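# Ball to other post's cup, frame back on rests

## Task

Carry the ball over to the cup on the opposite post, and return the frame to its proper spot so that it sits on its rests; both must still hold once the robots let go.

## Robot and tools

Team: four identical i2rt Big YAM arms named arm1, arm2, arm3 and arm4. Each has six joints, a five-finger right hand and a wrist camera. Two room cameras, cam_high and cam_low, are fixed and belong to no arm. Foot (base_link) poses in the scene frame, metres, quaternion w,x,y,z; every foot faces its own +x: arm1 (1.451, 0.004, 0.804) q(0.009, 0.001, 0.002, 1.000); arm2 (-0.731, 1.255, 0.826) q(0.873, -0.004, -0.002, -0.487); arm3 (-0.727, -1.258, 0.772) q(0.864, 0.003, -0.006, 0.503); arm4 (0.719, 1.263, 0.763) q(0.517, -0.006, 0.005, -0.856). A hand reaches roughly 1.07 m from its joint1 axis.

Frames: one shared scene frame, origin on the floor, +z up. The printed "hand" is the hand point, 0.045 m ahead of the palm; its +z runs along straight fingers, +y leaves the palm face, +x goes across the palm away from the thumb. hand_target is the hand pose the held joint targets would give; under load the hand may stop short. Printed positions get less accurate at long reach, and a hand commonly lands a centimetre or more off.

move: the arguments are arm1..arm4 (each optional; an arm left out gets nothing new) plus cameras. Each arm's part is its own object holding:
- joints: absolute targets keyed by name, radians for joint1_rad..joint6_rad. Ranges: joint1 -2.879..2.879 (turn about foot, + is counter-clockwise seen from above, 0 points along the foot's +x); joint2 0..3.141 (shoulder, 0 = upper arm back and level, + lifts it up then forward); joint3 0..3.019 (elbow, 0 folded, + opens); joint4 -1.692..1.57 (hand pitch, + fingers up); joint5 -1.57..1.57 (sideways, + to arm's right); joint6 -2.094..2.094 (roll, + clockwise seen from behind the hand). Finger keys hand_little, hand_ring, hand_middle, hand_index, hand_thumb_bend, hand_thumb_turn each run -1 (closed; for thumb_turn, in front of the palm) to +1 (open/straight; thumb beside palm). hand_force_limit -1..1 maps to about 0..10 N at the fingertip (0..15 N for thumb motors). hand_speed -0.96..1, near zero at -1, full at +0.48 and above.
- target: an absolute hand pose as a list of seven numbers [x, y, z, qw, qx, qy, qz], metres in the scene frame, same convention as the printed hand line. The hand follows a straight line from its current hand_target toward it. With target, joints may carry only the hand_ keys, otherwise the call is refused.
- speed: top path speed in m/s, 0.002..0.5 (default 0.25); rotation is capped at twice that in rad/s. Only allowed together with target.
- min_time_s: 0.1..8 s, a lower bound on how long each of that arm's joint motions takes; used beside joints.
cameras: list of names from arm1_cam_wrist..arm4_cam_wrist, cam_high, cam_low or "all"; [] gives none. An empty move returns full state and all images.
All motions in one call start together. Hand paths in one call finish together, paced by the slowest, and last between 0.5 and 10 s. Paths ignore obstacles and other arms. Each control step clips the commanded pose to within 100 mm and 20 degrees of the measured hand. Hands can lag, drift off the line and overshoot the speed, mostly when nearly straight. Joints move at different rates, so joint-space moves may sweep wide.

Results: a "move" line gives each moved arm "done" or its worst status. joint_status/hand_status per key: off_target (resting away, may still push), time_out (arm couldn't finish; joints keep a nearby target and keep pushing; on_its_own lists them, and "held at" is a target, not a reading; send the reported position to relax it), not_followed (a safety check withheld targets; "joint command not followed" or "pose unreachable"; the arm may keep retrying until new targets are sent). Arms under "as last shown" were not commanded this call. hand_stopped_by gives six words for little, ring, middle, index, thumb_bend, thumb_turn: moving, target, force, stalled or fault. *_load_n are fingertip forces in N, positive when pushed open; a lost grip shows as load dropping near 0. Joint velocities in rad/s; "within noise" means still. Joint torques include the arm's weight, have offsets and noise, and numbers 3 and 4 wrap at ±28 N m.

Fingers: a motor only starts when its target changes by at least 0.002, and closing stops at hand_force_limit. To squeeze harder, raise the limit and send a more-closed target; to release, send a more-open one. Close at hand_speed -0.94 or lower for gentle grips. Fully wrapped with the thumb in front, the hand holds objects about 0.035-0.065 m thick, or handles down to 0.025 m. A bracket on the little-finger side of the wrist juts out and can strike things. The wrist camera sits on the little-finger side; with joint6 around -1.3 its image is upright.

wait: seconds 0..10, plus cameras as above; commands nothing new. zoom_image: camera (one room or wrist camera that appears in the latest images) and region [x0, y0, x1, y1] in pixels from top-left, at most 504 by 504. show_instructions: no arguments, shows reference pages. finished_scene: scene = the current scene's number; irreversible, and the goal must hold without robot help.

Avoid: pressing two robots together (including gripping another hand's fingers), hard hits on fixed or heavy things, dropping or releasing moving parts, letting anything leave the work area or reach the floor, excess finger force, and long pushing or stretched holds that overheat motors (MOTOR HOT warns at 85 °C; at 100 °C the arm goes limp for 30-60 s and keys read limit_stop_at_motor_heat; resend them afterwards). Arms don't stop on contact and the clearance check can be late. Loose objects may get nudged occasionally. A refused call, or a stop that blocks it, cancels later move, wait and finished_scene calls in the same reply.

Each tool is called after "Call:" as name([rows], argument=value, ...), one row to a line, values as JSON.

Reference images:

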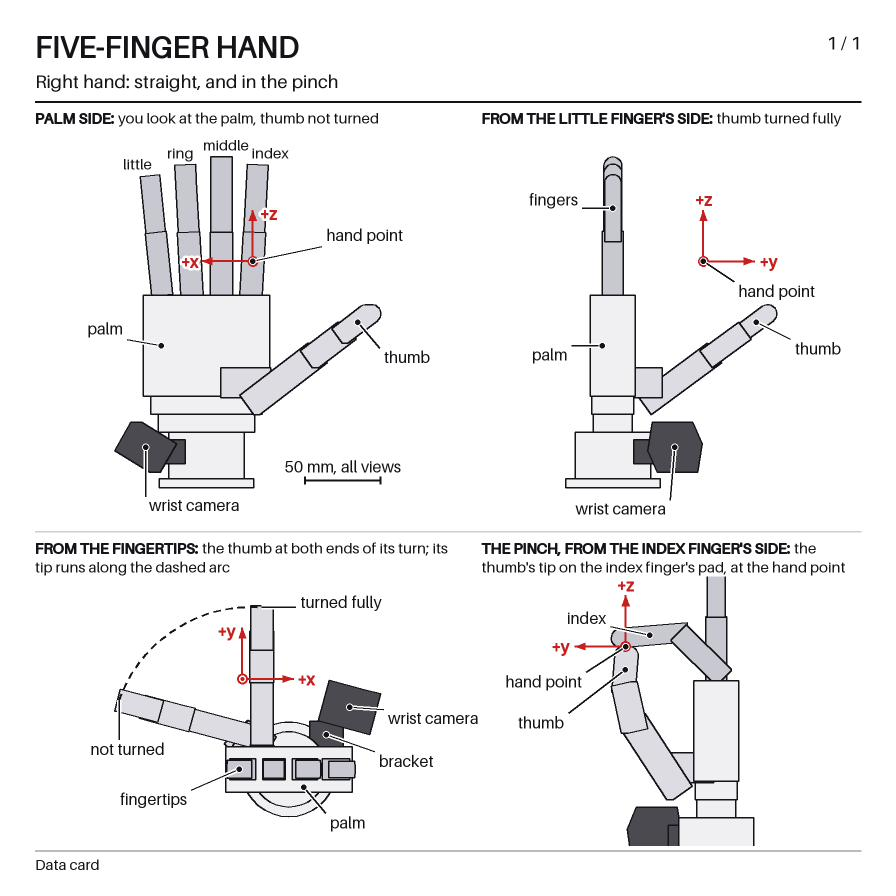

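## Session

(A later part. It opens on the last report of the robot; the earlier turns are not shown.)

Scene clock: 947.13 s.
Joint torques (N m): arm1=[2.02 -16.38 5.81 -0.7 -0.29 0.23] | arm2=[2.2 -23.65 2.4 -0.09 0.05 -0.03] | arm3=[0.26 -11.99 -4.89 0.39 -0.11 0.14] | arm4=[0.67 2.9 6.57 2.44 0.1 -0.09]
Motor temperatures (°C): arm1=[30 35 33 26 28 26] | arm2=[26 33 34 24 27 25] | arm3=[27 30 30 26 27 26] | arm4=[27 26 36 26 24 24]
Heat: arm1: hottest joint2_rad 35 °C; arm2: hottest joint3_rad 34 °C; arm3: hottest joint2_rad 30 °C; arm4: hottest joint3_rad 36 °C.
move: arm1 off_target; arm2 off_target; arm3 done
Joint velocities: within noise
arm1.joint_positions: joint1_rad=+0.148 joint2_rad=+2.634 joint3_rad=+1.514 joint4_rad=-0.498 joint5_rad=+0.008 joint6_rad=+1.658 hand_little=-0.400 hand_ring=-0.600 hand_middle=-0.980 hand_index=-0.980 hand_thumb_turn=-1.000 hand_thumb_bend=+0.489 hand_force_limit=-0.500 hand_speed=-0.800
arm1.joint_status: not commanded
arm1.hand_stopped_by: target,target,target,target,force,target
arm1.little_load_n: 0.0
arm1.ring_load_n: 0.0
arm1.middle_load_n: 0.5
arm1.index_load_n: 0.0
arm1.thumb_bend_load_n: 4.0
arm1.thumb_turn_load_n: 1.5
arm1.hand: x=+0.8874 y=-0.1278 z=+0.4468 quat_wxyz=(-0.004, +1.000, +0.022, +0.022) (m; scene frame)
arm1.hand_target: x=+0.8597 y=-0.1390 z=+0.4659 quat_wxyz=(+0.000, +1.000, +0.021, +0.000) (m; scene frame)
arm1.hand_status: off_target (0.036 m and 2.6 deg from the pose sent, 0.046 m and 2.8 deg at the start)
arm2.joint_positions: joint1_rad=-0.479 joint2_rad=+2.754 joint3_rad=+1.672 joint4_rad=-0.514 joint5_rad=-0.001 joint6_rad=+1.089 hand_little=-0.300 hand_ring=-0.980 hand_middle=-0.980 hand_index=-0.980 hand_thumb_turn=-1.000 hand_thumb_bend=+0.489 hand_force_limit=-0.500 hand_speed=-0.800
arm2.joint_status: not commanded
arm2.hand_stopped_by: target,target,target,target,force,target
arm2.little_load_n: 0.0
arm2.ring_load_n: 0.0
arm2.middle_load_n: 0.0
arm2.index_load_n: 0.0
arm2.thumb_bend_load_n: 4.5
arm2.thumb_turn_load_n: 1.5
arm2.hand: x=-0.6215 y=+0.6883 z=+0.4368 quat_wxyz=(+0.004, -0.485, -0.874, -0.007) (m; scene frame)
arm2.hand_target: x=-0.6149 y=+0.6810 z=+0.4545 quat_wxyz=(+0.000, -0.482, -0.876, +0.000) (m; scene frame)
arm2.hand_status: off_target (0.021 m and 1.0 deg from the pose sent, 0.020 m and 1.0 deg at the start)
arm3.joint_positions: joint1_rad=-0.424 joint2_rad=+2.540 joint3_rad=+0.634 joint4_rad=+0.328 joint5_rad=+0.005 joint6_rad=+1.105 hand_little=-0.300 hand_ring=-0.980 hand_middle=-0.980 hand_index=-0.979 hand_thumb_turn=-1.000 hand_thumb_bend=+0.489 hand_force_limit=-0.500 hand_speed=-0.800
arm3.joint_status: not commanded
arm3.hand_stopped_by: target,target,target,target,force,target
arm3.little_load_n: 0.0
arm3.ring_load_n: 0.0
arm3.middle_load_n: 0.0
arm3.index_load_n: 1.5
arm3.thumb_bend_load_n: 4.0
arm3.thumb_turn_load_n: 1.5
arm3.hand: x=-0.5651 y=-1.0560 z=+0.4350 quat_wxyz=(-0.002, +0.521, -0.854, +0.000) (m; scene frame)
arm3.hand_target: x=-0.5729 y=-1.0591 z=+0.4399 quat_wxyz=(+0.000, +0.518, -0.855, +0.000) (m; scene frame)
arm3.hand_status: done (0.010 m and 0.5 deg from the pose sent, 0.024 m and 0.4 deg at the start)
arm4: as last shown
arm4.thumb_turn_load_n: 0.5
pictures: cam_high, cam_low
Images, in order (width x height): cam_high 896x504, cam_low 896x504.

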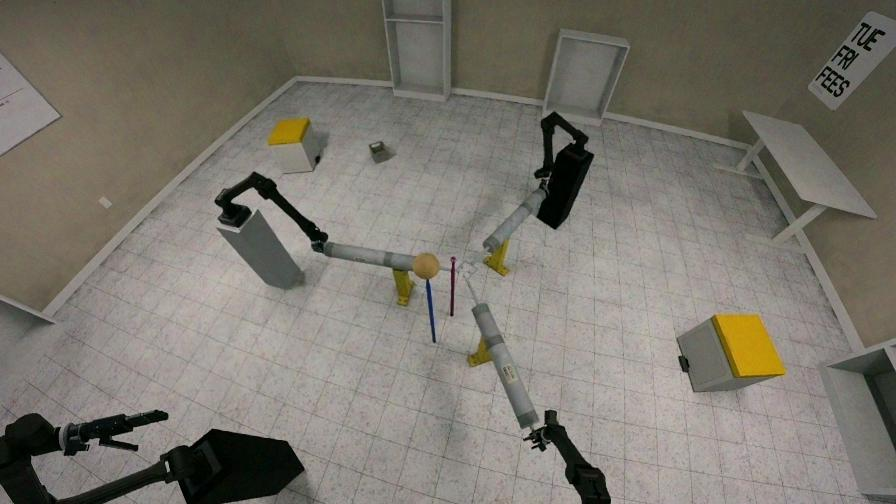

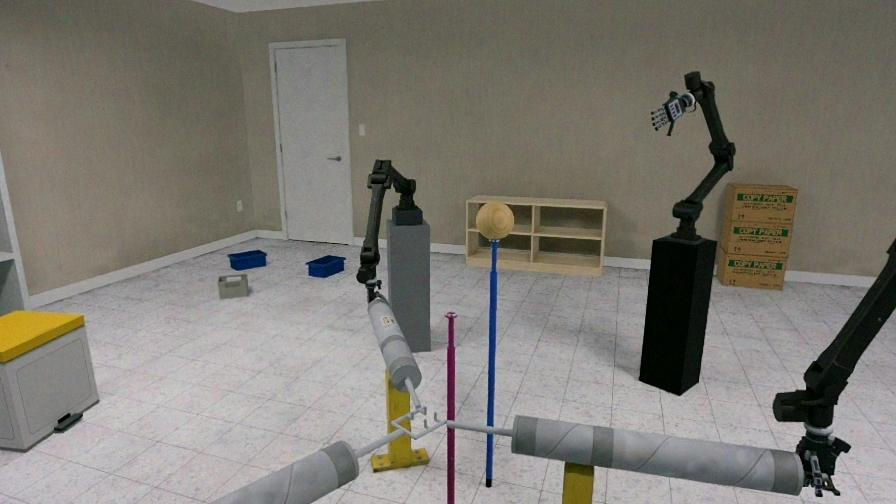

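Call:
move(arm1={"target":[0.864,-0.134,0.440,0,0.9998,0.0205,0],"speed":0.04}, arm2={"target":[-0.618,0.677,0.430,0,0.4818,0.8763,0],"speed":0.04}, arm3={"target":[-0.568,-1.058,0.418,0,-0.5180,0.8554,0],"speed":0.04}, cameras=["cam_high","cam_low"])

Call:
zoom_image(camera="cam_high", region=[430, 240, 500, 290])

Call:
zoom_image(camera="cam_high", region=[450, 290, 570, 450])

Call:
zoom_image(camera="cam_high", region=[300, 220, 440, 300])

Call:
zoom_image(camera="cam_low", region=[380, 395, 470, 465])

Call:
zoom_image(camera="cam_low", region=[220, 290, 440, 504])

Scene clock: 970.37 s.
Joint torques (N m): arm1=[1.55 -15.79 5.14 -0.08 -0.23 0.15] | arm2=[2.2 -18.78 5.82 -0.01 0.06 -0.05] | arm3=[-0.91 -10.99 -2.96 0.28 -0.09 0.03] | arm4=[0.62 2.96 6.56 2.45 0.1 -0.09]
Motor temperatures (°C): arm1=[29 35 34 26 28 26] | arm2=[26 33 34 24 27 25] | arm3=[27 30 30 26 27 26] | arm4=[27 26 36 26 24 24]
Heat: arm1: hottest joint2_rad 35 °C; arm2: hottest joint3_rad 34 °C; arm3: hottest joint2_rad 30 °C; arm4: hottest joint3_rad 36 °C.
move: arm1 off_target; arm2 off_target; arm3 done
Joint velocities: within noise
arm1.joint_positions: joint1_rad=+0.148 joint2_rad=+2.676 joint3_rad=+1.537 joint4_rad=-0.481 joint5_rad=+0.007 joint6_rad=+1.659 hand_little=-0.400 hand_ring=-0.600 hand_middle=-0.980 hand_index=-0.980 hand_thumb_turn=-1.000 hand_thumb_bend=+0.489 hand_force_limit=-0.500 hand_speed=-0.800
arm1.joint_status: not commanded
arm1.hand_stopped_by: target,target,target,target,force,target
arm1.little_load_n: 0.0
arm1.ring_load_n: 0.0
arm1.middle_load_n: 0.5
arm1.index_load_n: 0.0
arm1.thumb_bend_load_n: 4.0
arm1.thumb_turn_load_n: 1.5
arm1.hand: x=+0.8892 y=-0.1278 z=+0.4286 quat_wxyz=(-0.004, +0.999, +0.022, +0.023) (m; scene frame)
arm1.hand_target: x=+0.8647 y=-0.1339 z=+0.4407 quat_wxyz=(+0.000, +1.000, +0.020, +0.000) (m; scene frame)
arm1.hand_status: off_target (0.028 m and 2.7 deg from the pose sent, 0.025 m and 2.6 deg at the start)
arm2.joint_positions: joint1_rad=-0.479 joint2_rad=+2.769 joint3_rad=+1.685 joint4_rad=-0.512 joint5_rad=-0.001 joint6_rad=+1.089 hand_little=-0.300 hand_ring=-0.980 hand_middle=-0.980 hand_index=-0.980 hand_thumb_turn=-1.000 hand_thumb_bend=+0.489 hand_force_limit=-0.500 hand_speed=-0.800
arm2.joint_status: not commanded
arm2.hand_stopped_by: target,target,target,target,force,target
arm2.little_load_n: 0.5
arm2.ring_load_n: 0.0
arm2.middle_load_n: 0.0
arm2.index_load_n: 0.0
arm2.thumb_bend_load_n: 4.5
arm2.thumb_turn_load_n: 1.5
arm2.hand: x=-0.6216 y=+0.6875 z=+0.4308 quat_wxyz=(+0.004, -0.485, -0.874, -0.006) (m; scene frame)
arm2.hand_target: x=-0.6179 y=+0.6774 z=+0.4301 quat_wxyz=(+0.000, -0.482, -0.876, +0.000) (m; scene frame)
arm2.hand_status: off_target (0.011 m and 1.0 deg from the pose sent, 0.014 m and 1.0 deg at the start)
arm3.joint_positions: joint1_rad=-0.424 joint2_rad=+2.590 joint3_rad=+0.662 joint4_rad=+0.349 joint5_rad=+0.005 joint6_rad=+1.105 hand_little=-0.300 hand_ring=-0.980 hand_middle=-0.980 hand_index=-0.979 hand_thumb_turn=-1.000 hand_thumb_bend=+0.489 hand_force_limit=-0.500 hand_speed=-0.800
arm3.joint_status: not commanded
arm3.hand_stopped_by: target,target,target,target,force,target
arm3.little_load_n: 0.0
arm3.ring_load_n: 0.0
arm3.middle_load_n: 0.0
arm3.index_load_n: 1.0
arm3.thumb_bend_load_n: 4.0
arm3.thumb_turn_load_n: 1.5
arm3.hand: x=-0.5658 y=-1.0565 z=+0.4202 quat_wxyz=(-0.002, +0.521, -0.854, +0.000) (m; scene frame)
arm3.hand_target: x=-0.5680 y=-1.0580 z=+0.4180 quat_wxyz=(+0.000, +0.518, -0.855, +0.000) (m; scene frame)
arm3.hand_status: done (0.004 m and 0.4 deg from the pose sent, 0.017 m and 0.5 deg at the start)
arm4: as last shown
arm4.thumb_turn_load_n: 0.0
pictures: cam_high, cam_low
Images, in order (width x height): cam_high 896x504, cam_low 896x504.

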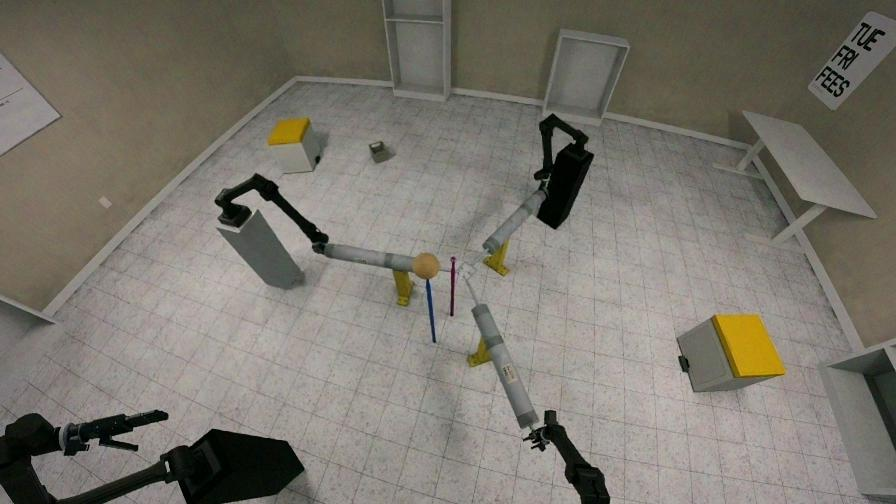

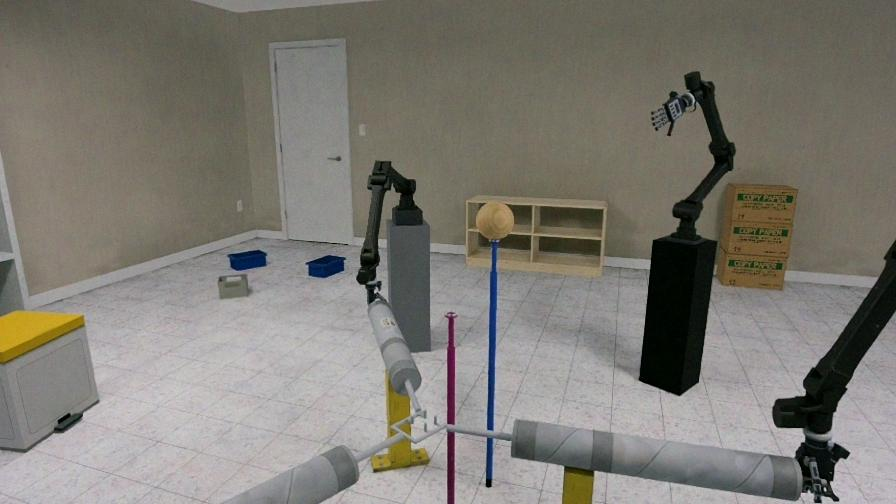

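Scaled by 7.200.

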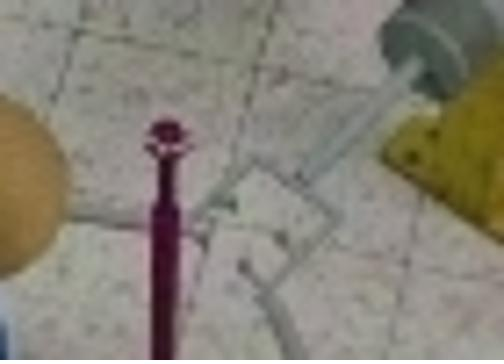

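Scaled by 3.150.

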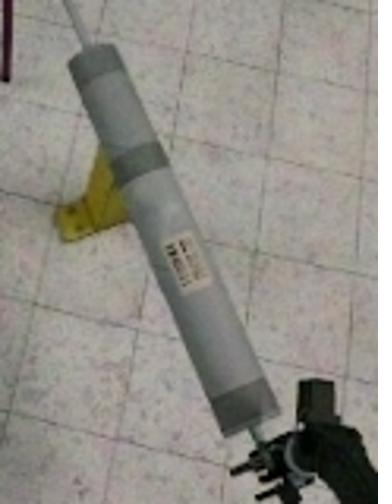

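Scaled by 3.600.

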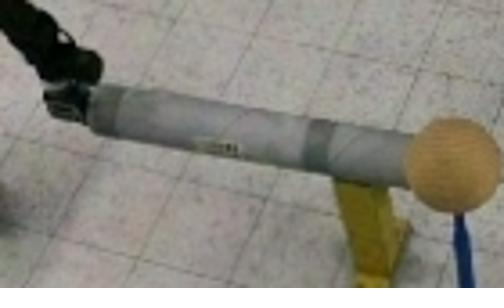

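Scaled by 5.600.

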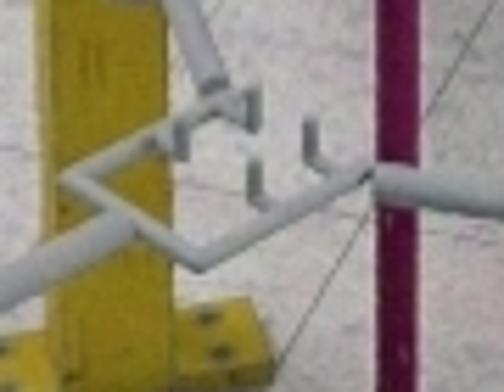

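Scaled by 2.291.

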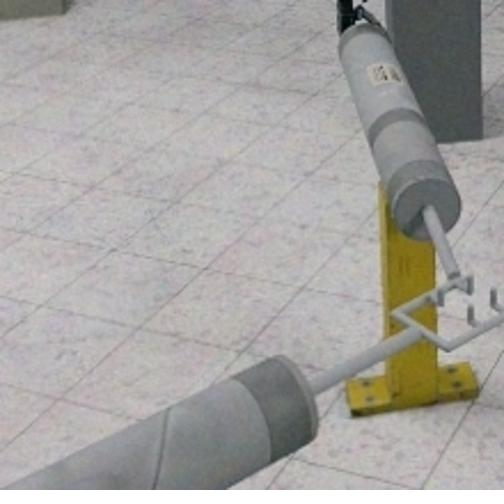

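Call:
move(arm1={"target":[0.864,-0.134,0.436,0,0.9998,0.0205,0],"speed":0.04}, arm2={"target":[-0.618,0.677,0.419,0,0.4818,0.8763,0],"speed":0.04}, arm3={"target":[-0.568,-1.058,0.415,0,-0.5180,0.8554,0],"speed":0.04}, cameras=["cam_high","cam_low"])

Call:
zoom_image(camera="cam_low", region=[380, 395, 470, 465])

Call:
zoom_image(camera="cam_low", region=[500, 400, 860, 504])

Call:
zoom_image(camera="cam_low", region=[220, 290, 440, 504])

Scene clock: 979.20 s.
Joint torques (N m): arm1=[1.55 -15.21 5.14 0.02 -0.22 0.14] | arm2=[1.9 -18.08 6.24 0.18 0.03 -0.04] | arm3=[-0.73 -10.52 -2.82 0.21 -0.08 -0.03] | arm4=[0.73 2.96 6.56 2.43 0.1 -0.09]
Motor temperatures (°C): arm1=[29 35 33 26 28 26] | arm2=[26 32 34 24 27 25] | arm3=[27 30 30 26 27 26] | arm4=[27 26 36 26 24 24]
Heat: arm1: hottest joint2_rad 35 °C; arm2: hottest joint3_rad 34 °C; arm3: hottest joint2_rad 30 °C; arm4: hottest joint3_rad 36 °C.
move: arm1 off_target; arm2 off_target; arm3 done
Joint velocities: within noise
arm1.joint_positions: joint1_rad=+0.148 joint2_rad=+2.676 joint3_rad=+1.545 joint4_rad=-0.481 joint5_rad=+0.006 joint6_rad=+1.659 hand_little=-0.400 hand_ring=-0.600 hand_middle=-0.980 hand_index=-0.980 hand_thumb_turn=-1.000 hand_thumb_bend=+0.489 hand_force_limit=-0.500 hand_speed=-0.800
arm1.joint_status: not commanded
arm1.hand_stopped_by: target,target,target,target,force,target
arm1.little_load_n: 0.0
arm1.ring_load_n: 0.0
arm1.middle_load_n: 0.5
arm1.index_load_n: 0.0
arm1.thumb_bend_load_n: 4.0
arm1.thumb_turn_load_n: 1.5
arm1.hand: x=+0.8844 y=-0.1286 z=+0.4301 quat_wxyz=(-0.003, +1.000, +0.022, +0.019) (m; scene frame)
arm1.hand_target: x=+0.8645 y=-0.1339 z=+0.4366 quat_wxyz=(+0.000, +1.000, +0.020, +0.000) (m; scene frame)
arm1.hand_status: off_target (0.022 m and 2.2 deg from the pose sent, 0.027 m and 2.7 deg at the start)
arm2.joint_positions: joint1_rad=-0.479 joint2_rad=+2.786 joint3_rad=+1.701 joint4_rad=-0.512 joint5_rad=+0.000 joint6_rad=+1.089 hand_little=-0.300 hand_ring=-0.980 hand_middle=-0.980 hand_index=-0.980 hand_thumb_turn=-1.000 hand_thumb_bend=+0.489 hand_force_limit=-0.500 hand_speed=-0.800
arm2.joint_status: not commanded
arm2.hand_stopped_by: target,target,target,target,force,target
arm2.little_load_n: 0.0
arm2.ring_load_n: 0.0
arm2.middle_load_n: 0.0
arm2.index_load_n: 0.5
arm2.thumb_bend_load_n: 4.5
arm2.thumb_turn_load_n: 1.5
arm2.hand: x=-0.6216 y=+0.6865 z=+0.4244 quat_wxyz=(+0.005, -0.485, -0.874, -0.006) (m; scene frame)
arm2.hand_target: x=-0.6180 y=+0.6774 z=+0.4193 quat_wxyz=(+0.000, -0.482, -0.876, +0.000) (m; scene frame)
arm2.hand_status: off_target (0.012 m and 1.0 deg from the pose sent, 0.016 m and 1.0 deg at the start)
arm3.joint_positions: joint1_rad=-0.424 joint2_rad=+2.596 joint3_rad=+0.666 joint4_rad=+0.351 joint5_rad=+0.005 joint6_rad=+1.105 hand_little=-0.300 hand_ring=-0.980 hand_middle=-0.980 hand_index=-0.979 hand_thumb_turn=-1.000 hand_thumb_bend=+0.489 hand_force_limit=-0.500 hand_speed=-0.800
arm3.joint_status: not commanded
arm3.hand_stopped_by: target,target,target,target,force,target
arm3.little_load_n: 0.0
arm3.ring_load_n: 0.0
arm3.middle_load_n: 0.0
arm3.index_load_n: 0.5
arm3.thumb_bend_load_n: 4.0
arm3.thumb_turn_load_n: 1.0
arm3.hand: x=-0.5659 y=-1.0566 z=+0.4181 quat_wxyz=(-0.001, +0.521, -0.854, +0.000) (m; scene frame)
arm3.hand_target: x=-0.5681 y=-1.0580 z=+0.4151 quat_wxyz=(+0.000, +0.518, -0.855, +0.000) (m; scene frame)
arm3.hand_status: done (0.004 m and 0.4 deg from the pose sent, 0.006 m and 0.4 deg at the start)
arm4: as last shown
pictures: cam_high, cam_low
Images, in order (width x height): cam_high 896x504, cam_low 896x504.

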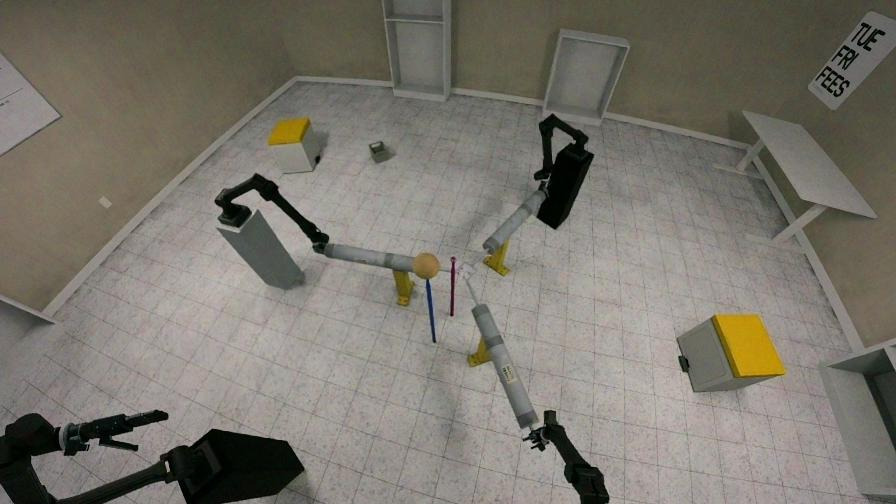

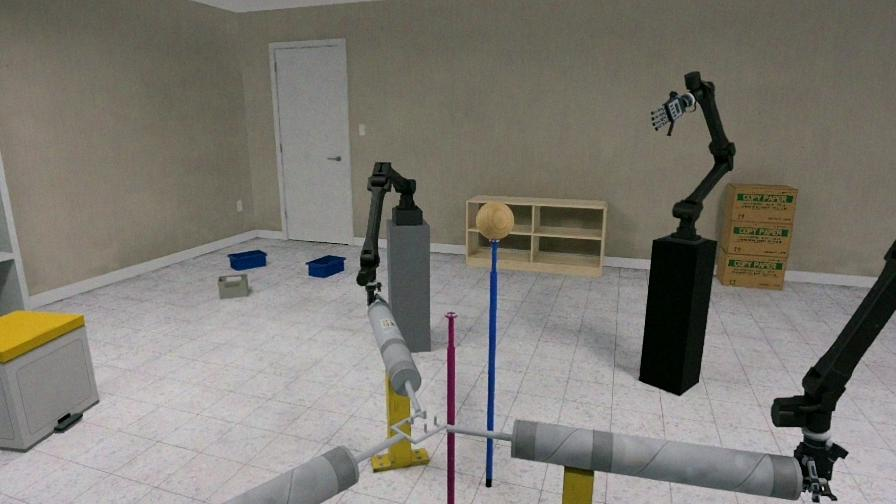

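Scaled by 5.600.

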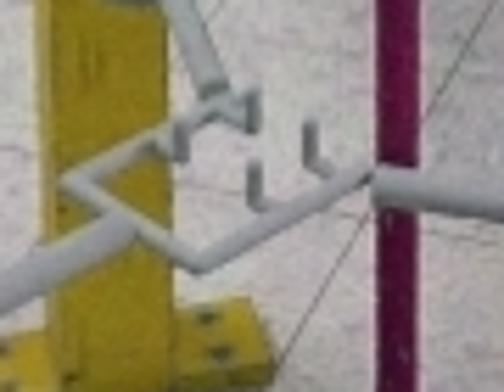

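Scaled by 1.400.

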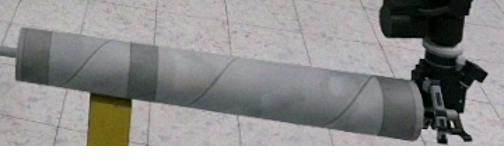

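Scaled by 2.291.

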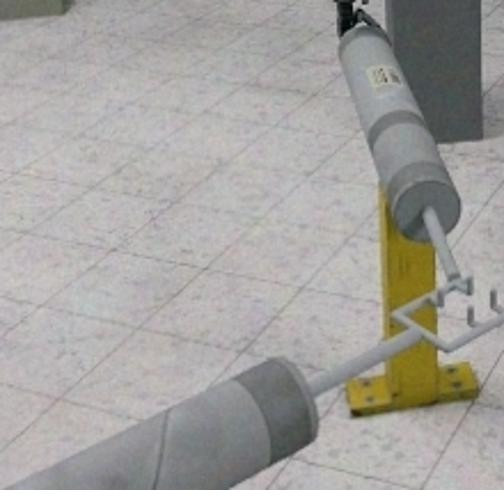

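Call:
move(arm1={"target":[0.866,-0.133,0.428,0,0.9998,0.0205,0],"speed":0.04}, arm2={"target":[-0.618,0.677,0.411,0,0.4818,0.8763,0],"speed":0.04}, arm3={"target":[-0.568,-1.058,0.409,0,-0.5180,0.8554,0],"speed":0.04}, cameras=["cam_low","cam_high"])

Call:
zoom_image(camera="cam_low", region=[380, 395, 470, 465])

Call:
zoom_image(camera="cam_high", region=[430, 240, 500, 290])

Scene clock: 986.87 s.
Joint torques (N m): arm1=[1.44 -14.27 5.35 0.18 -0.21 0.14] | arm2=[1.96 -17.32 6.02 0.39 0.04 -0.06] | arm3=[-0.67 -10.58 -2.3 0.32 -0.1 0.06] | arm4=[0.62 2.96 6.57 2.43 0.1 -0.09]
Motor temperatures (°C): arm1=[29 34 33 26 28 26] | arm2=[26 33 34 24 27 25] | arm3=[27 30 30 26 27 26] | arm4=[27 26 36 26 24 24]
Heat: arm1: hottest joint2_rad 34 °C; arm2: hottest joint3_rad 34 °C; arm3: hottest joint2_rad 30 °C; arm4: hottest joint3_rad 36 °C.
move: arm1 off_target; arm2 off_target; arm3 done
Joint velocities: within noise
arm1.joint_positions: joint1_rad=+0.148 joint2_rad=+2.679 joint3_rad=+1.548 joint4_rad=-0.474 joint5_rad=+0.007 joint6_rad=+1.659 hand_little=-0.400 hand_ring=-0.600 hand_middle=-0.980 hand_index=-0.980 hand_thumb_turn=-1.000 hand_thumb_bend=+0.489 hand_force_limit=-0.500 hand_speed=-0.800
arm1.joint_status: not commanded
arm1.hand_stopped_by: target,target,target,target,force,target
arm1.little_load_n: 0.0
arm1.ring_load_n: 0.0
arm1.middle_load_n: 0.5
arm1.index_load_n: 0.0
arm1.thumb_bend_load_n: 4.0
arm1.thumb_turn_load_n: 1.5
arm1.hand: x=+0.8823 y=-0.1287 z=+0.4291 quat_wxyz=(-0.003, +1.000, +0.022, +0.016) (m; scene frame)
arm1.hand_target: x=+0.8665 y=-0.1329 z=+0.4285 quat_wxyz=(+0.000, +1.000, +0.020, +0.000) (m; scene frame)
arm1.hand_status: off_target (0.017 m and 1.8 deg from the pose sent, 0.019 m and 2.2 deg at the start)
arm2.joint_positions: joint1_rad=-0.479 joint2_rad=+2.796 joint3_rad=+1.719 joint4_rad=-0.512 joint5_rad=+0.000 joint6_rad=+1.089 hand_little=-0.300 hand_ring=-0.980 hand_middle=-0.980 hand_index=-0.980 hand_thumb_turn=-1.000 hand_thumb_bend=+0.489 hand_force_limit=-0.500 hand_speed=-0.800
arm2.joint_status: not commanded
arm2.hand_stopped_by: target,target,target,target,force,target
arm2.little_load_n: 0.0
arm2.ring_load_n: 0.0
arm2.middle_load_n: 0.0
arm2.index_load_n: 0.0
arm2.thumb_bend_load_n: 4.5
arm2.thumb_turn_load_n: 1.5
arm2.hand: x=-0.6212 y=+0.6814 z=+0.4217 quat_wxyz=(+0.003, -0.485, -0.874, -0.004) (m; scene frame)
arm2.hand_target: x=-0.6180 y=+0.6773 z=+0.4114 quat_wxyz=(+0.000, -0.482, -0.876, +0.000) (m; scene frame)
arm2.hand_status: off_target (0.012 m and 0.7 deg from the pose sent, 0.017 m and 1.0 deg at the start)
arm3.joint_positions: joint1_rad=-0.424 joint2_rad=+2.611 joint3_rad=+0.672 joint4_rad=+0.357 joint5_rad=+0.005 joint6_rad=+1.105 hand_little=-0.300 hand_ring=-0.980 hand_middle=-0.980 hand_index=-0.980 hand_thumb_turn=-1.000 hand_thumb_bend=+0.489 hand_force_limit=-0.500 hand_speed=-0.800
arm3.joint_status: not commanded
arm3.hand_stopped_by: target,target,target,target,force,target
arm3.little_load_n: 0.0
arm3.ring_load_n: 0.0
arm3.middle_load_n: 0.0
arm3.index_load_n: 0.0
arm3.thumb_bend_load_n: 4.0
arm3.thumb_turn_load_n: 1.5
arm3.hand: x=-0.5675 y=-1.0577 z=+0.4140 quat_wxyz=(+0.000, +0.521, -0.854, +0.000) (m; scene frame)
arm3.hand_target: x=-0.5680 y=-1.0580 z=+0.4091 quat_wxyz=(+0.000, +0.518, -0.855, +0.000) (m; scene frame)
arm3.hand_status: done (0.005 m and 0.4 deg from the pose sent, 0.009 m and 0.4 deg at the start)
arm4: as last shown
arm4.ring_load_n: 0.5
pictures: cam_high, cam_low
Images, in order (width x height): cam_high 896x504, cam_low 896x504.

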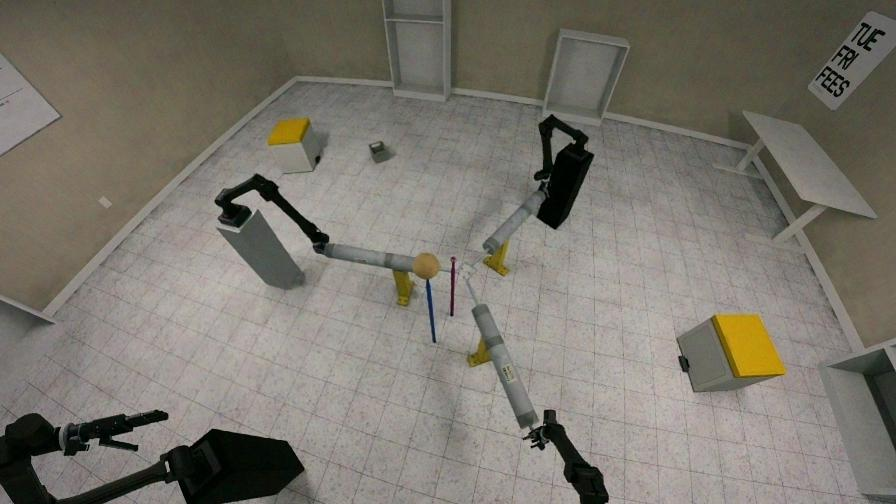

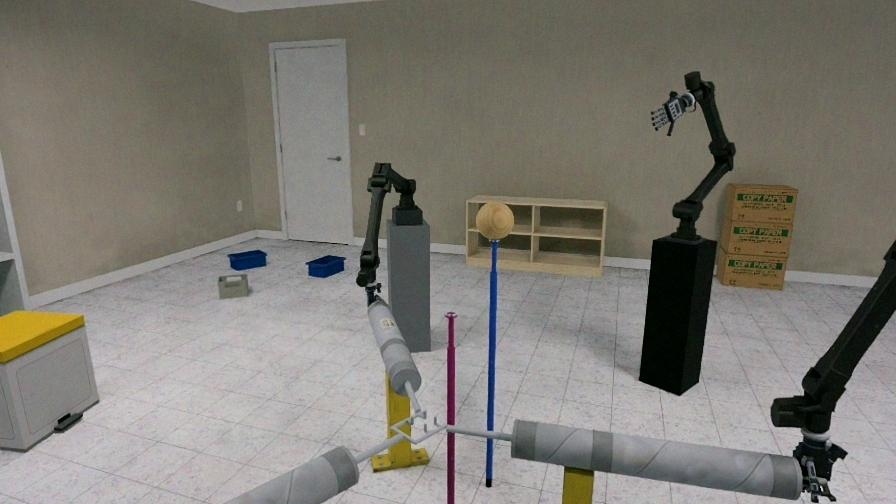

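Scaled by 5.600.

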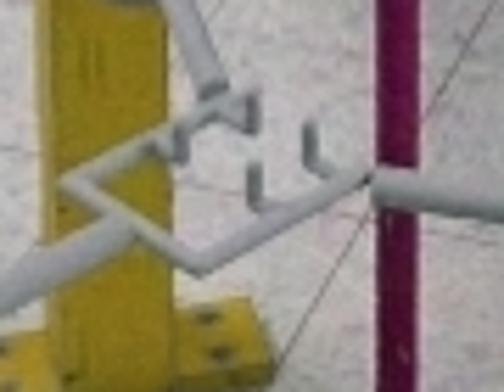

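Scaled by 7.200.

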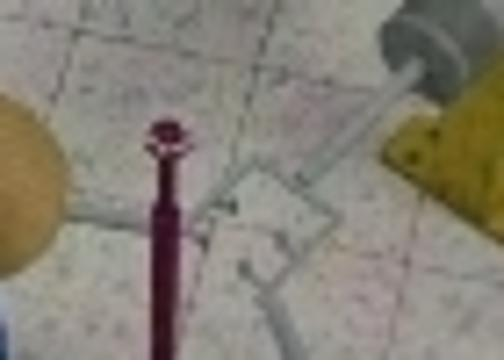

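Call:
move(arm1={"joints":{"hand_thumb_bend":1,"hand_ring":-0.2,"hand_middle":-0.3,"hand_index":-0.3,"hand_little":-0.2,"hand_speed":-0.6}}, arm2={"joints":{"hand_thumb_bend":1,"hand_ring":-0.3,"hand_middle":-0.3,"hand_index":-0.3,"hand_little":-0.2,"hand_speed":-0.6}}, arm3={"joints":{"hand_thumb_bend":1,"hand_ring":-0.3,"hand_middle":-0.3,"hand_index":-0.3,"hand_little":-0.2,"hand_speed":-0.6}})

Call:
move(arm1={"joints":{"hand_ring":1,"hand_middle":1,"hand_index":1,"hand_little":1,"hand_speed":-0.3}}, arm2={"joints":{"hand_ring":1,"hand_middle":1,"hand_index":1,"hand_little":1,"hand_speed":-0.3}}, arm3={"joints":{"hand_ring":1,"hand_middle":1,"hand_index":1,"hand_little":1,"hand_speed":-0.3}}, cameras=["all"])

Call:
zoom_image(camera="cam_low", region=[380, 395, 470, 465])

Call:
zoom_image(camera="cam_low", region=[220, 290, 440, 504])

Scene clock: 999.47 s.
Joint torques (N m): arm1=[1.49 -14.27 5.34 0.17 -0.22 0.14] | arm2=[2.37 -17.61 6.05 0.47 0.02 -0.04] | arm3=[-0.73 -10.46 -2.33 0.43 -0.12 0] | arm4=[0.67 3.02 6.56 2.44 0.1 -0.09]
Motor temperatures (°C): arm1=[29 34 33 26 28 26] | arm2=[26 32 34 24 27 25] | arm3=[27 30 30 26 27 26] | arm4=[27 26 36 26 24 24]
Heat: arm1: hottest joint2_rad 34 °C; arm2: hottest joint3_rad 34 °C; arm3: hottest joint2_rad 30 °C; arm4: hottest joint3_rad 36 °C.
move: arm1 done; arm2 done; arm3 done
Joint velocities: within noise
arm1.joint_positions: joint1_rad=+0.148 joint2_rad=+2.679 joint3_rad=+1.548 joint4_rad=-0.474 joint5_rad=+0.007 joint6_rad=+1.659 hand_little=-0.200 hand_ring=-0.200 hand_middle=-0.300 hand_index=-0.300 hand_thumb_turn=-1.000 hand_thumb_bend=+1.000 hand_force_limit=-0.500 hand_speed=-0.600
arm1.joint_status: all done
arm1.hand_stopped_by: target,target,target,target,target,target
arm1.little_load_n: 0.0
arm1.ring_load_n: 0.0
arm1.middle_load_n: 0.0
arm1.index_load_n: 0.0
arm1.thumb_bend_load_n: 0.0
arm1.thumb_turn_load_n: 0.0
arm1.hand: x=+0.8823 y=-0.1287 z=+0.4291 quat_wxyz=(-0.003, +1.000, +0.022, +0.016) (m; scene frame)
arm1.hand_target: x=+0.8665 y=-0.1329 z=+0.4285 quat_wxyz=(+0.000, +1.000, +0.020, +0.000) (m; scene frame)
arm1.hand_status: not commanded
arm2.joint_positions: joint1_rad=-0.479 joint2_rad=+2.796 joint3_rad=+1.719 joint4_rad=-0.512 joint5_rad=+0.000 joint6_rad=+1.089 hand_little=-0.200 hand_ring=-0.300 hand_middle=-0.300 hand_index=-0.300 hand_thumb_turn=-1.000 hand_thumb_bend=+1.000 hand_force_limit=-0.500 hand_speed=-0.600
arm2.joint_status: all done
arm2.hand_stopped_by: target,target,target,target,target,target
arm2.little_load_n: 0.0
arm2.ring_load_n: 0.0
arm2.middle_load_n: 0.0
arm2.index_load_n: 0.0
arm2.thumb_bend_load_n: 0.0
arm2.thumb_turn_load_n: 0.0
arm2.hand: x=-0.6212 y=+0.6814 z=+0.4217 quat_wxyz=(+0.003, -0.485, -0.874, -0.004) (m; scene frame)
arm2.hand_target: x=-0.6180 y=+0.6773 z=+0.4114 quat_wxyz=(+0.000, -0.482, -0.876, +0.000) (m; scene frame)
arm2.hand_status: not commanded
arm3.joint_positions: joint1_rad=-0.424 joint2_rad=+2.611 joint3_rad=+0.672 joint4_rad=+0.357 joint5_rad=+0.005 joint6_rad=+1.105 hand_little=-0.200 hand_ring=-0.300 hand_middle=-0.300 hand_index=-0.300 hand_thumb_turn=-1.000 hand_thumb_bend=+1.000 hand_force_limit=-0.500 hand_speed=-0.600
arm3.joint_status: all done
arm3.hand_stopped_by: target,target,target,target,target,target
arm3.little_load_n: 0.0
arm3.ring_load_n: 0.0
arm3.middle_load_n: 0.0
arm3.index_load_n: 0.0
arm3.thumb_bend_load_n: 0.0
arm3.thumb_turn_load_n: 0.0
arm3.hand: x=-0.5675 y=-1.0577 z=+0.4140 quat_wxyz=(+0.000, +0.521, -0.854, +0.000) (m; scene frame)
arm3.hand_target: x=-0.5680 y=-1.0580 z=+0.4091 quat_wxyz=(+0.000, +0.518, -0.855, +0.000) (m; scene frame)
arm3.hand_status: not commanded
arm4: as last shown
arm4.ring_load_n: 0.0
pictures: none

Scene clock: 1000.63 s.
Joint torques (N m): arm1=[1.38 -14.27 5.34 0.14 -0.21 0.14] | arm2=[2.2 -17.73 6.16 0.44 0.11 -0.03] | arm3=[-1.26 -10.11 -2.44 0.35 -0.06 0.04] | arm4=[0.62 2.96 6.57 2.44 0.1 -0.09]
Motor temperatures (°C): arm1=[29 34 33 26 28 26] | arm2=[26 32 34 24 27 25] | arm3=[27 30 30 26 27 26] | arm4=[27 26 36 26 24 24]
Heat: arm1: hottest joint2_rad 34 °C; arm2: hottest joint3_rad 34 °C; arm3: hottest joint2_rad 30 °C; arm4: hottest joint3_rad 36 °C.
move: arm1 done; arm2 done; arm3 done
Joint velocities: within noise
arm1.joint_positions: joint1_rad=+0.148 joint2_rad=+2.679 joint3_rad=+1.548 joint4_rad=-0.474 joint5_rad=+0.007 joint6_rad=+1.659 hand_little=+1.000 hand_ring=+1.000 hand_middle=+1.000 hand_index=+1.000 hand_thumb_turn=-1.000 hand_thumb_bend=+1.000 hand_force_limit=-0.500 hand_speed=-0.300
arm1.joint_status: all done
arm1.hand_stopped_by: target,target,target,target,target,target
arm1.little_load_n: 0.0
arm1.ring_load_n: 0.0
arm1.middle_load_n: 0.0
arm1.index_load_n: 0.0
arm1.thumb_bend_load_n: 0.0
arm1.thumb_turn_load_n: 0.0
arm1.hand: x=+0.8823 y=-0.1287 z=+0.4291 quat_wxyz=(-0.003, +1.000, +0.022, +0.016) (m; scene frame)
arm1.hand_target: x=+0.8664 y=-0.1329 z=+0.4286 quat_wxyz=(+0.000, +1.000, +0.020, +0.000) (m; scene frame)
arm1.hand_status: not commanded
arm2.joint_positions: joint1_rad=-0.479 joint2_rad=+2.796 joint3_rad=+1.719 joint4_rad=-0.512 joint5_rad=+0.000 joint6_rad=+1.089 hand_little=+1.000 hand_ring=+1.000 hand_middle=+1.000 hand_index=+1.000 hand_thumb_turn=-1.000 hand_thumb_bend=+1.000 hand_force_limit=-0.500 hand_speed=-0.300
arm2.joint_status: all done
arm2.hand_stopped_by: target,target,target,target,target,target
arm2.little_load_n: 0.0
arm2.ring_load_n: 0.0
arm2.middle_load_n: 0.0
arm2.index_load_n: 0.0
arm2.thumb_bend_load_n: 0.0
arm2.thumb_turn_load_n: 0.0
arm2.hand: x=-0.6212 y=+0.6814 z=+0.4217 quat_wxyz=(+0.003, -0.485, -0.874, -0.004) (m; scene frame)
arm2.hand_target: x=-0.6180 y=+0.6773 z=+0.4114 quat_wxyz=(+0.000, -0.482, -0.876, +0.000) (m; scene frame)
arm2.hand_status: not commanded
arm3.joint_positions: joint1_rad=-0.424 joint2_rad=+2.612 joint3_rad=+0.672 joint4_rad=+0.357 joint5_rad=+0.005 joint6_rad=+1.105 hand_little=+1.000 hand_ring=+1.000 hand_middle=+1.000 hand_index=+1.000 hand_thumb_turn=-1.000 hand_thumb_bend=+1.000 hand_force_limit=-0.500 hand_speed=-0.300
arm3.joint_status: all done
arm3.hand_stopped_by: target,target,target,target,target,target
arm3.little_load_n: 0.0
arm3.ring_load_n: 0.0
arm3.middle_load_n: 0.0
arm3.index_load_n: 0.0
arm3.thumb_bend_load_n: 0.0
arm3.thumb_turn_load_n: 0.0
arm3.hand: x=-0.5676 y=-1.0578 z=+0.4139 quat_wxyz=(+0.000, +0.521, -0.854, +0.000) (m; scene frame)
arm3.hand_target: x=-0.5681 y=-1.0580 z=+0.4091 quat_wxyz=(+0.000, +0.518, -0.855, +0.000) (m; scene frame)
arm3.hand_status: not commanded
arm4: as last shown
pictures: arm1_cam_wrist, arm2_cam_wrist, arm3_cam_wrist, arm4_cam_wrist, cam_high, cam_low
Images, in order (width x height): arm1_cam_wrist 896x504, arm2_cam_wrist 896x504, arm3_cam_wrist 896x504, arm4_cam_wrist 896x504, cam_high 896x504, cam_low 896x504.

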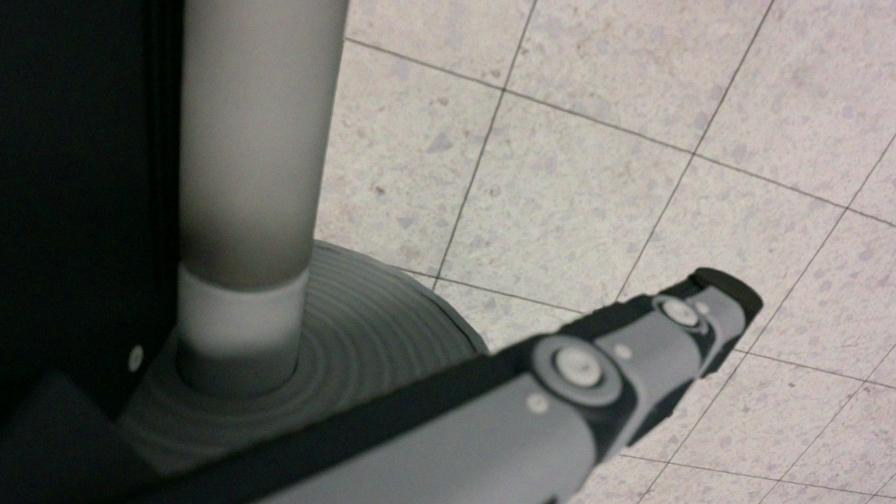

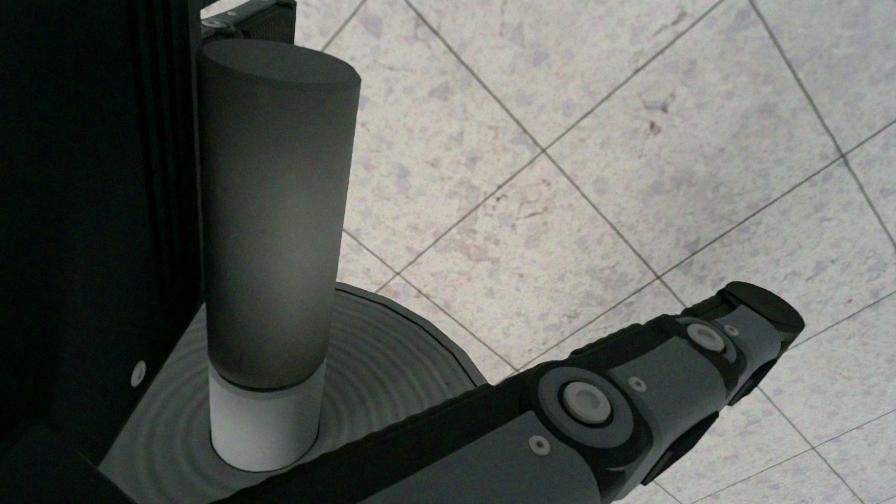

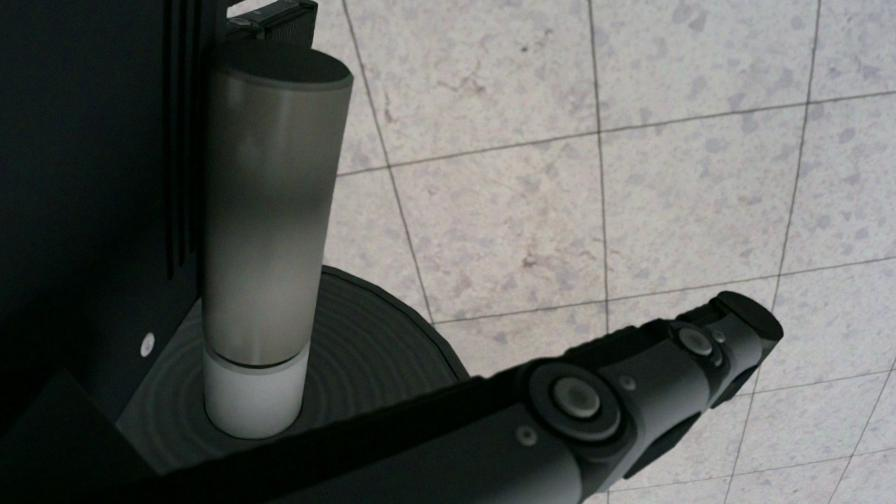

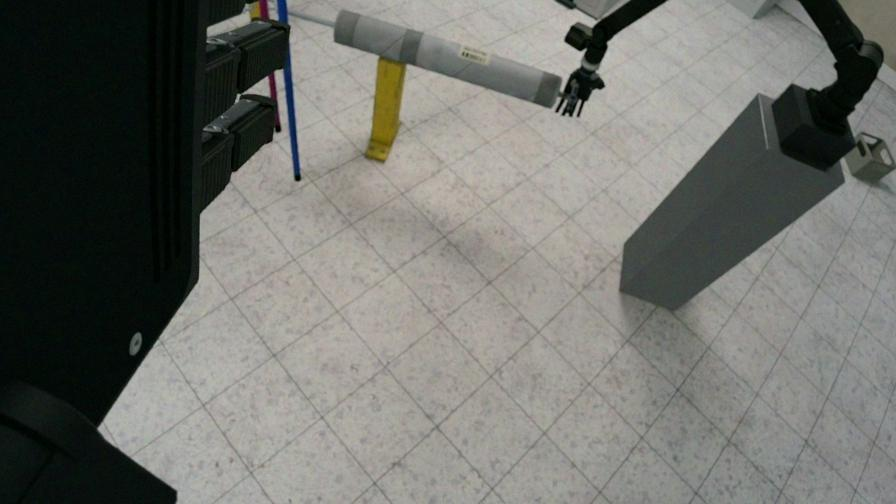

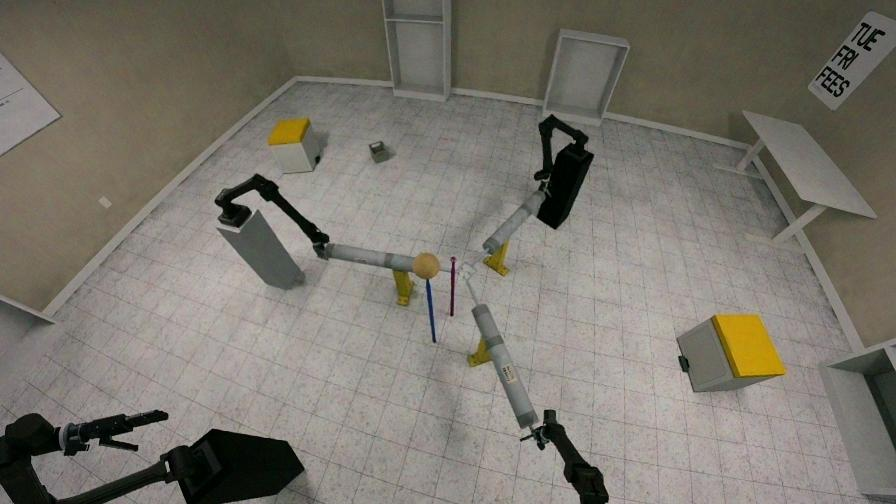

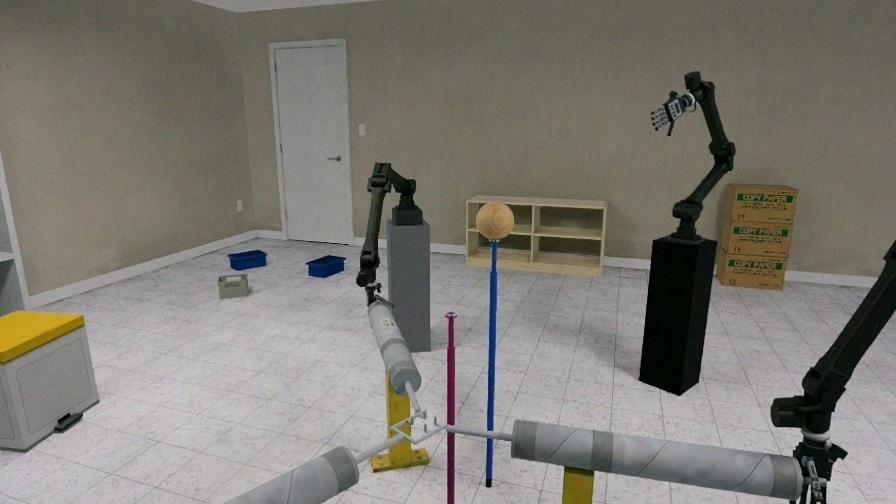

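Scaled by 5.600.

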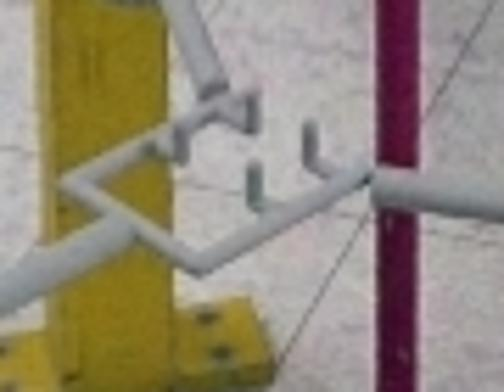

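Scaled by 2.291.

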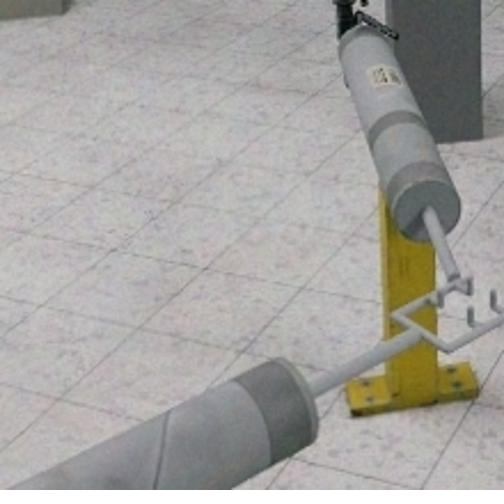

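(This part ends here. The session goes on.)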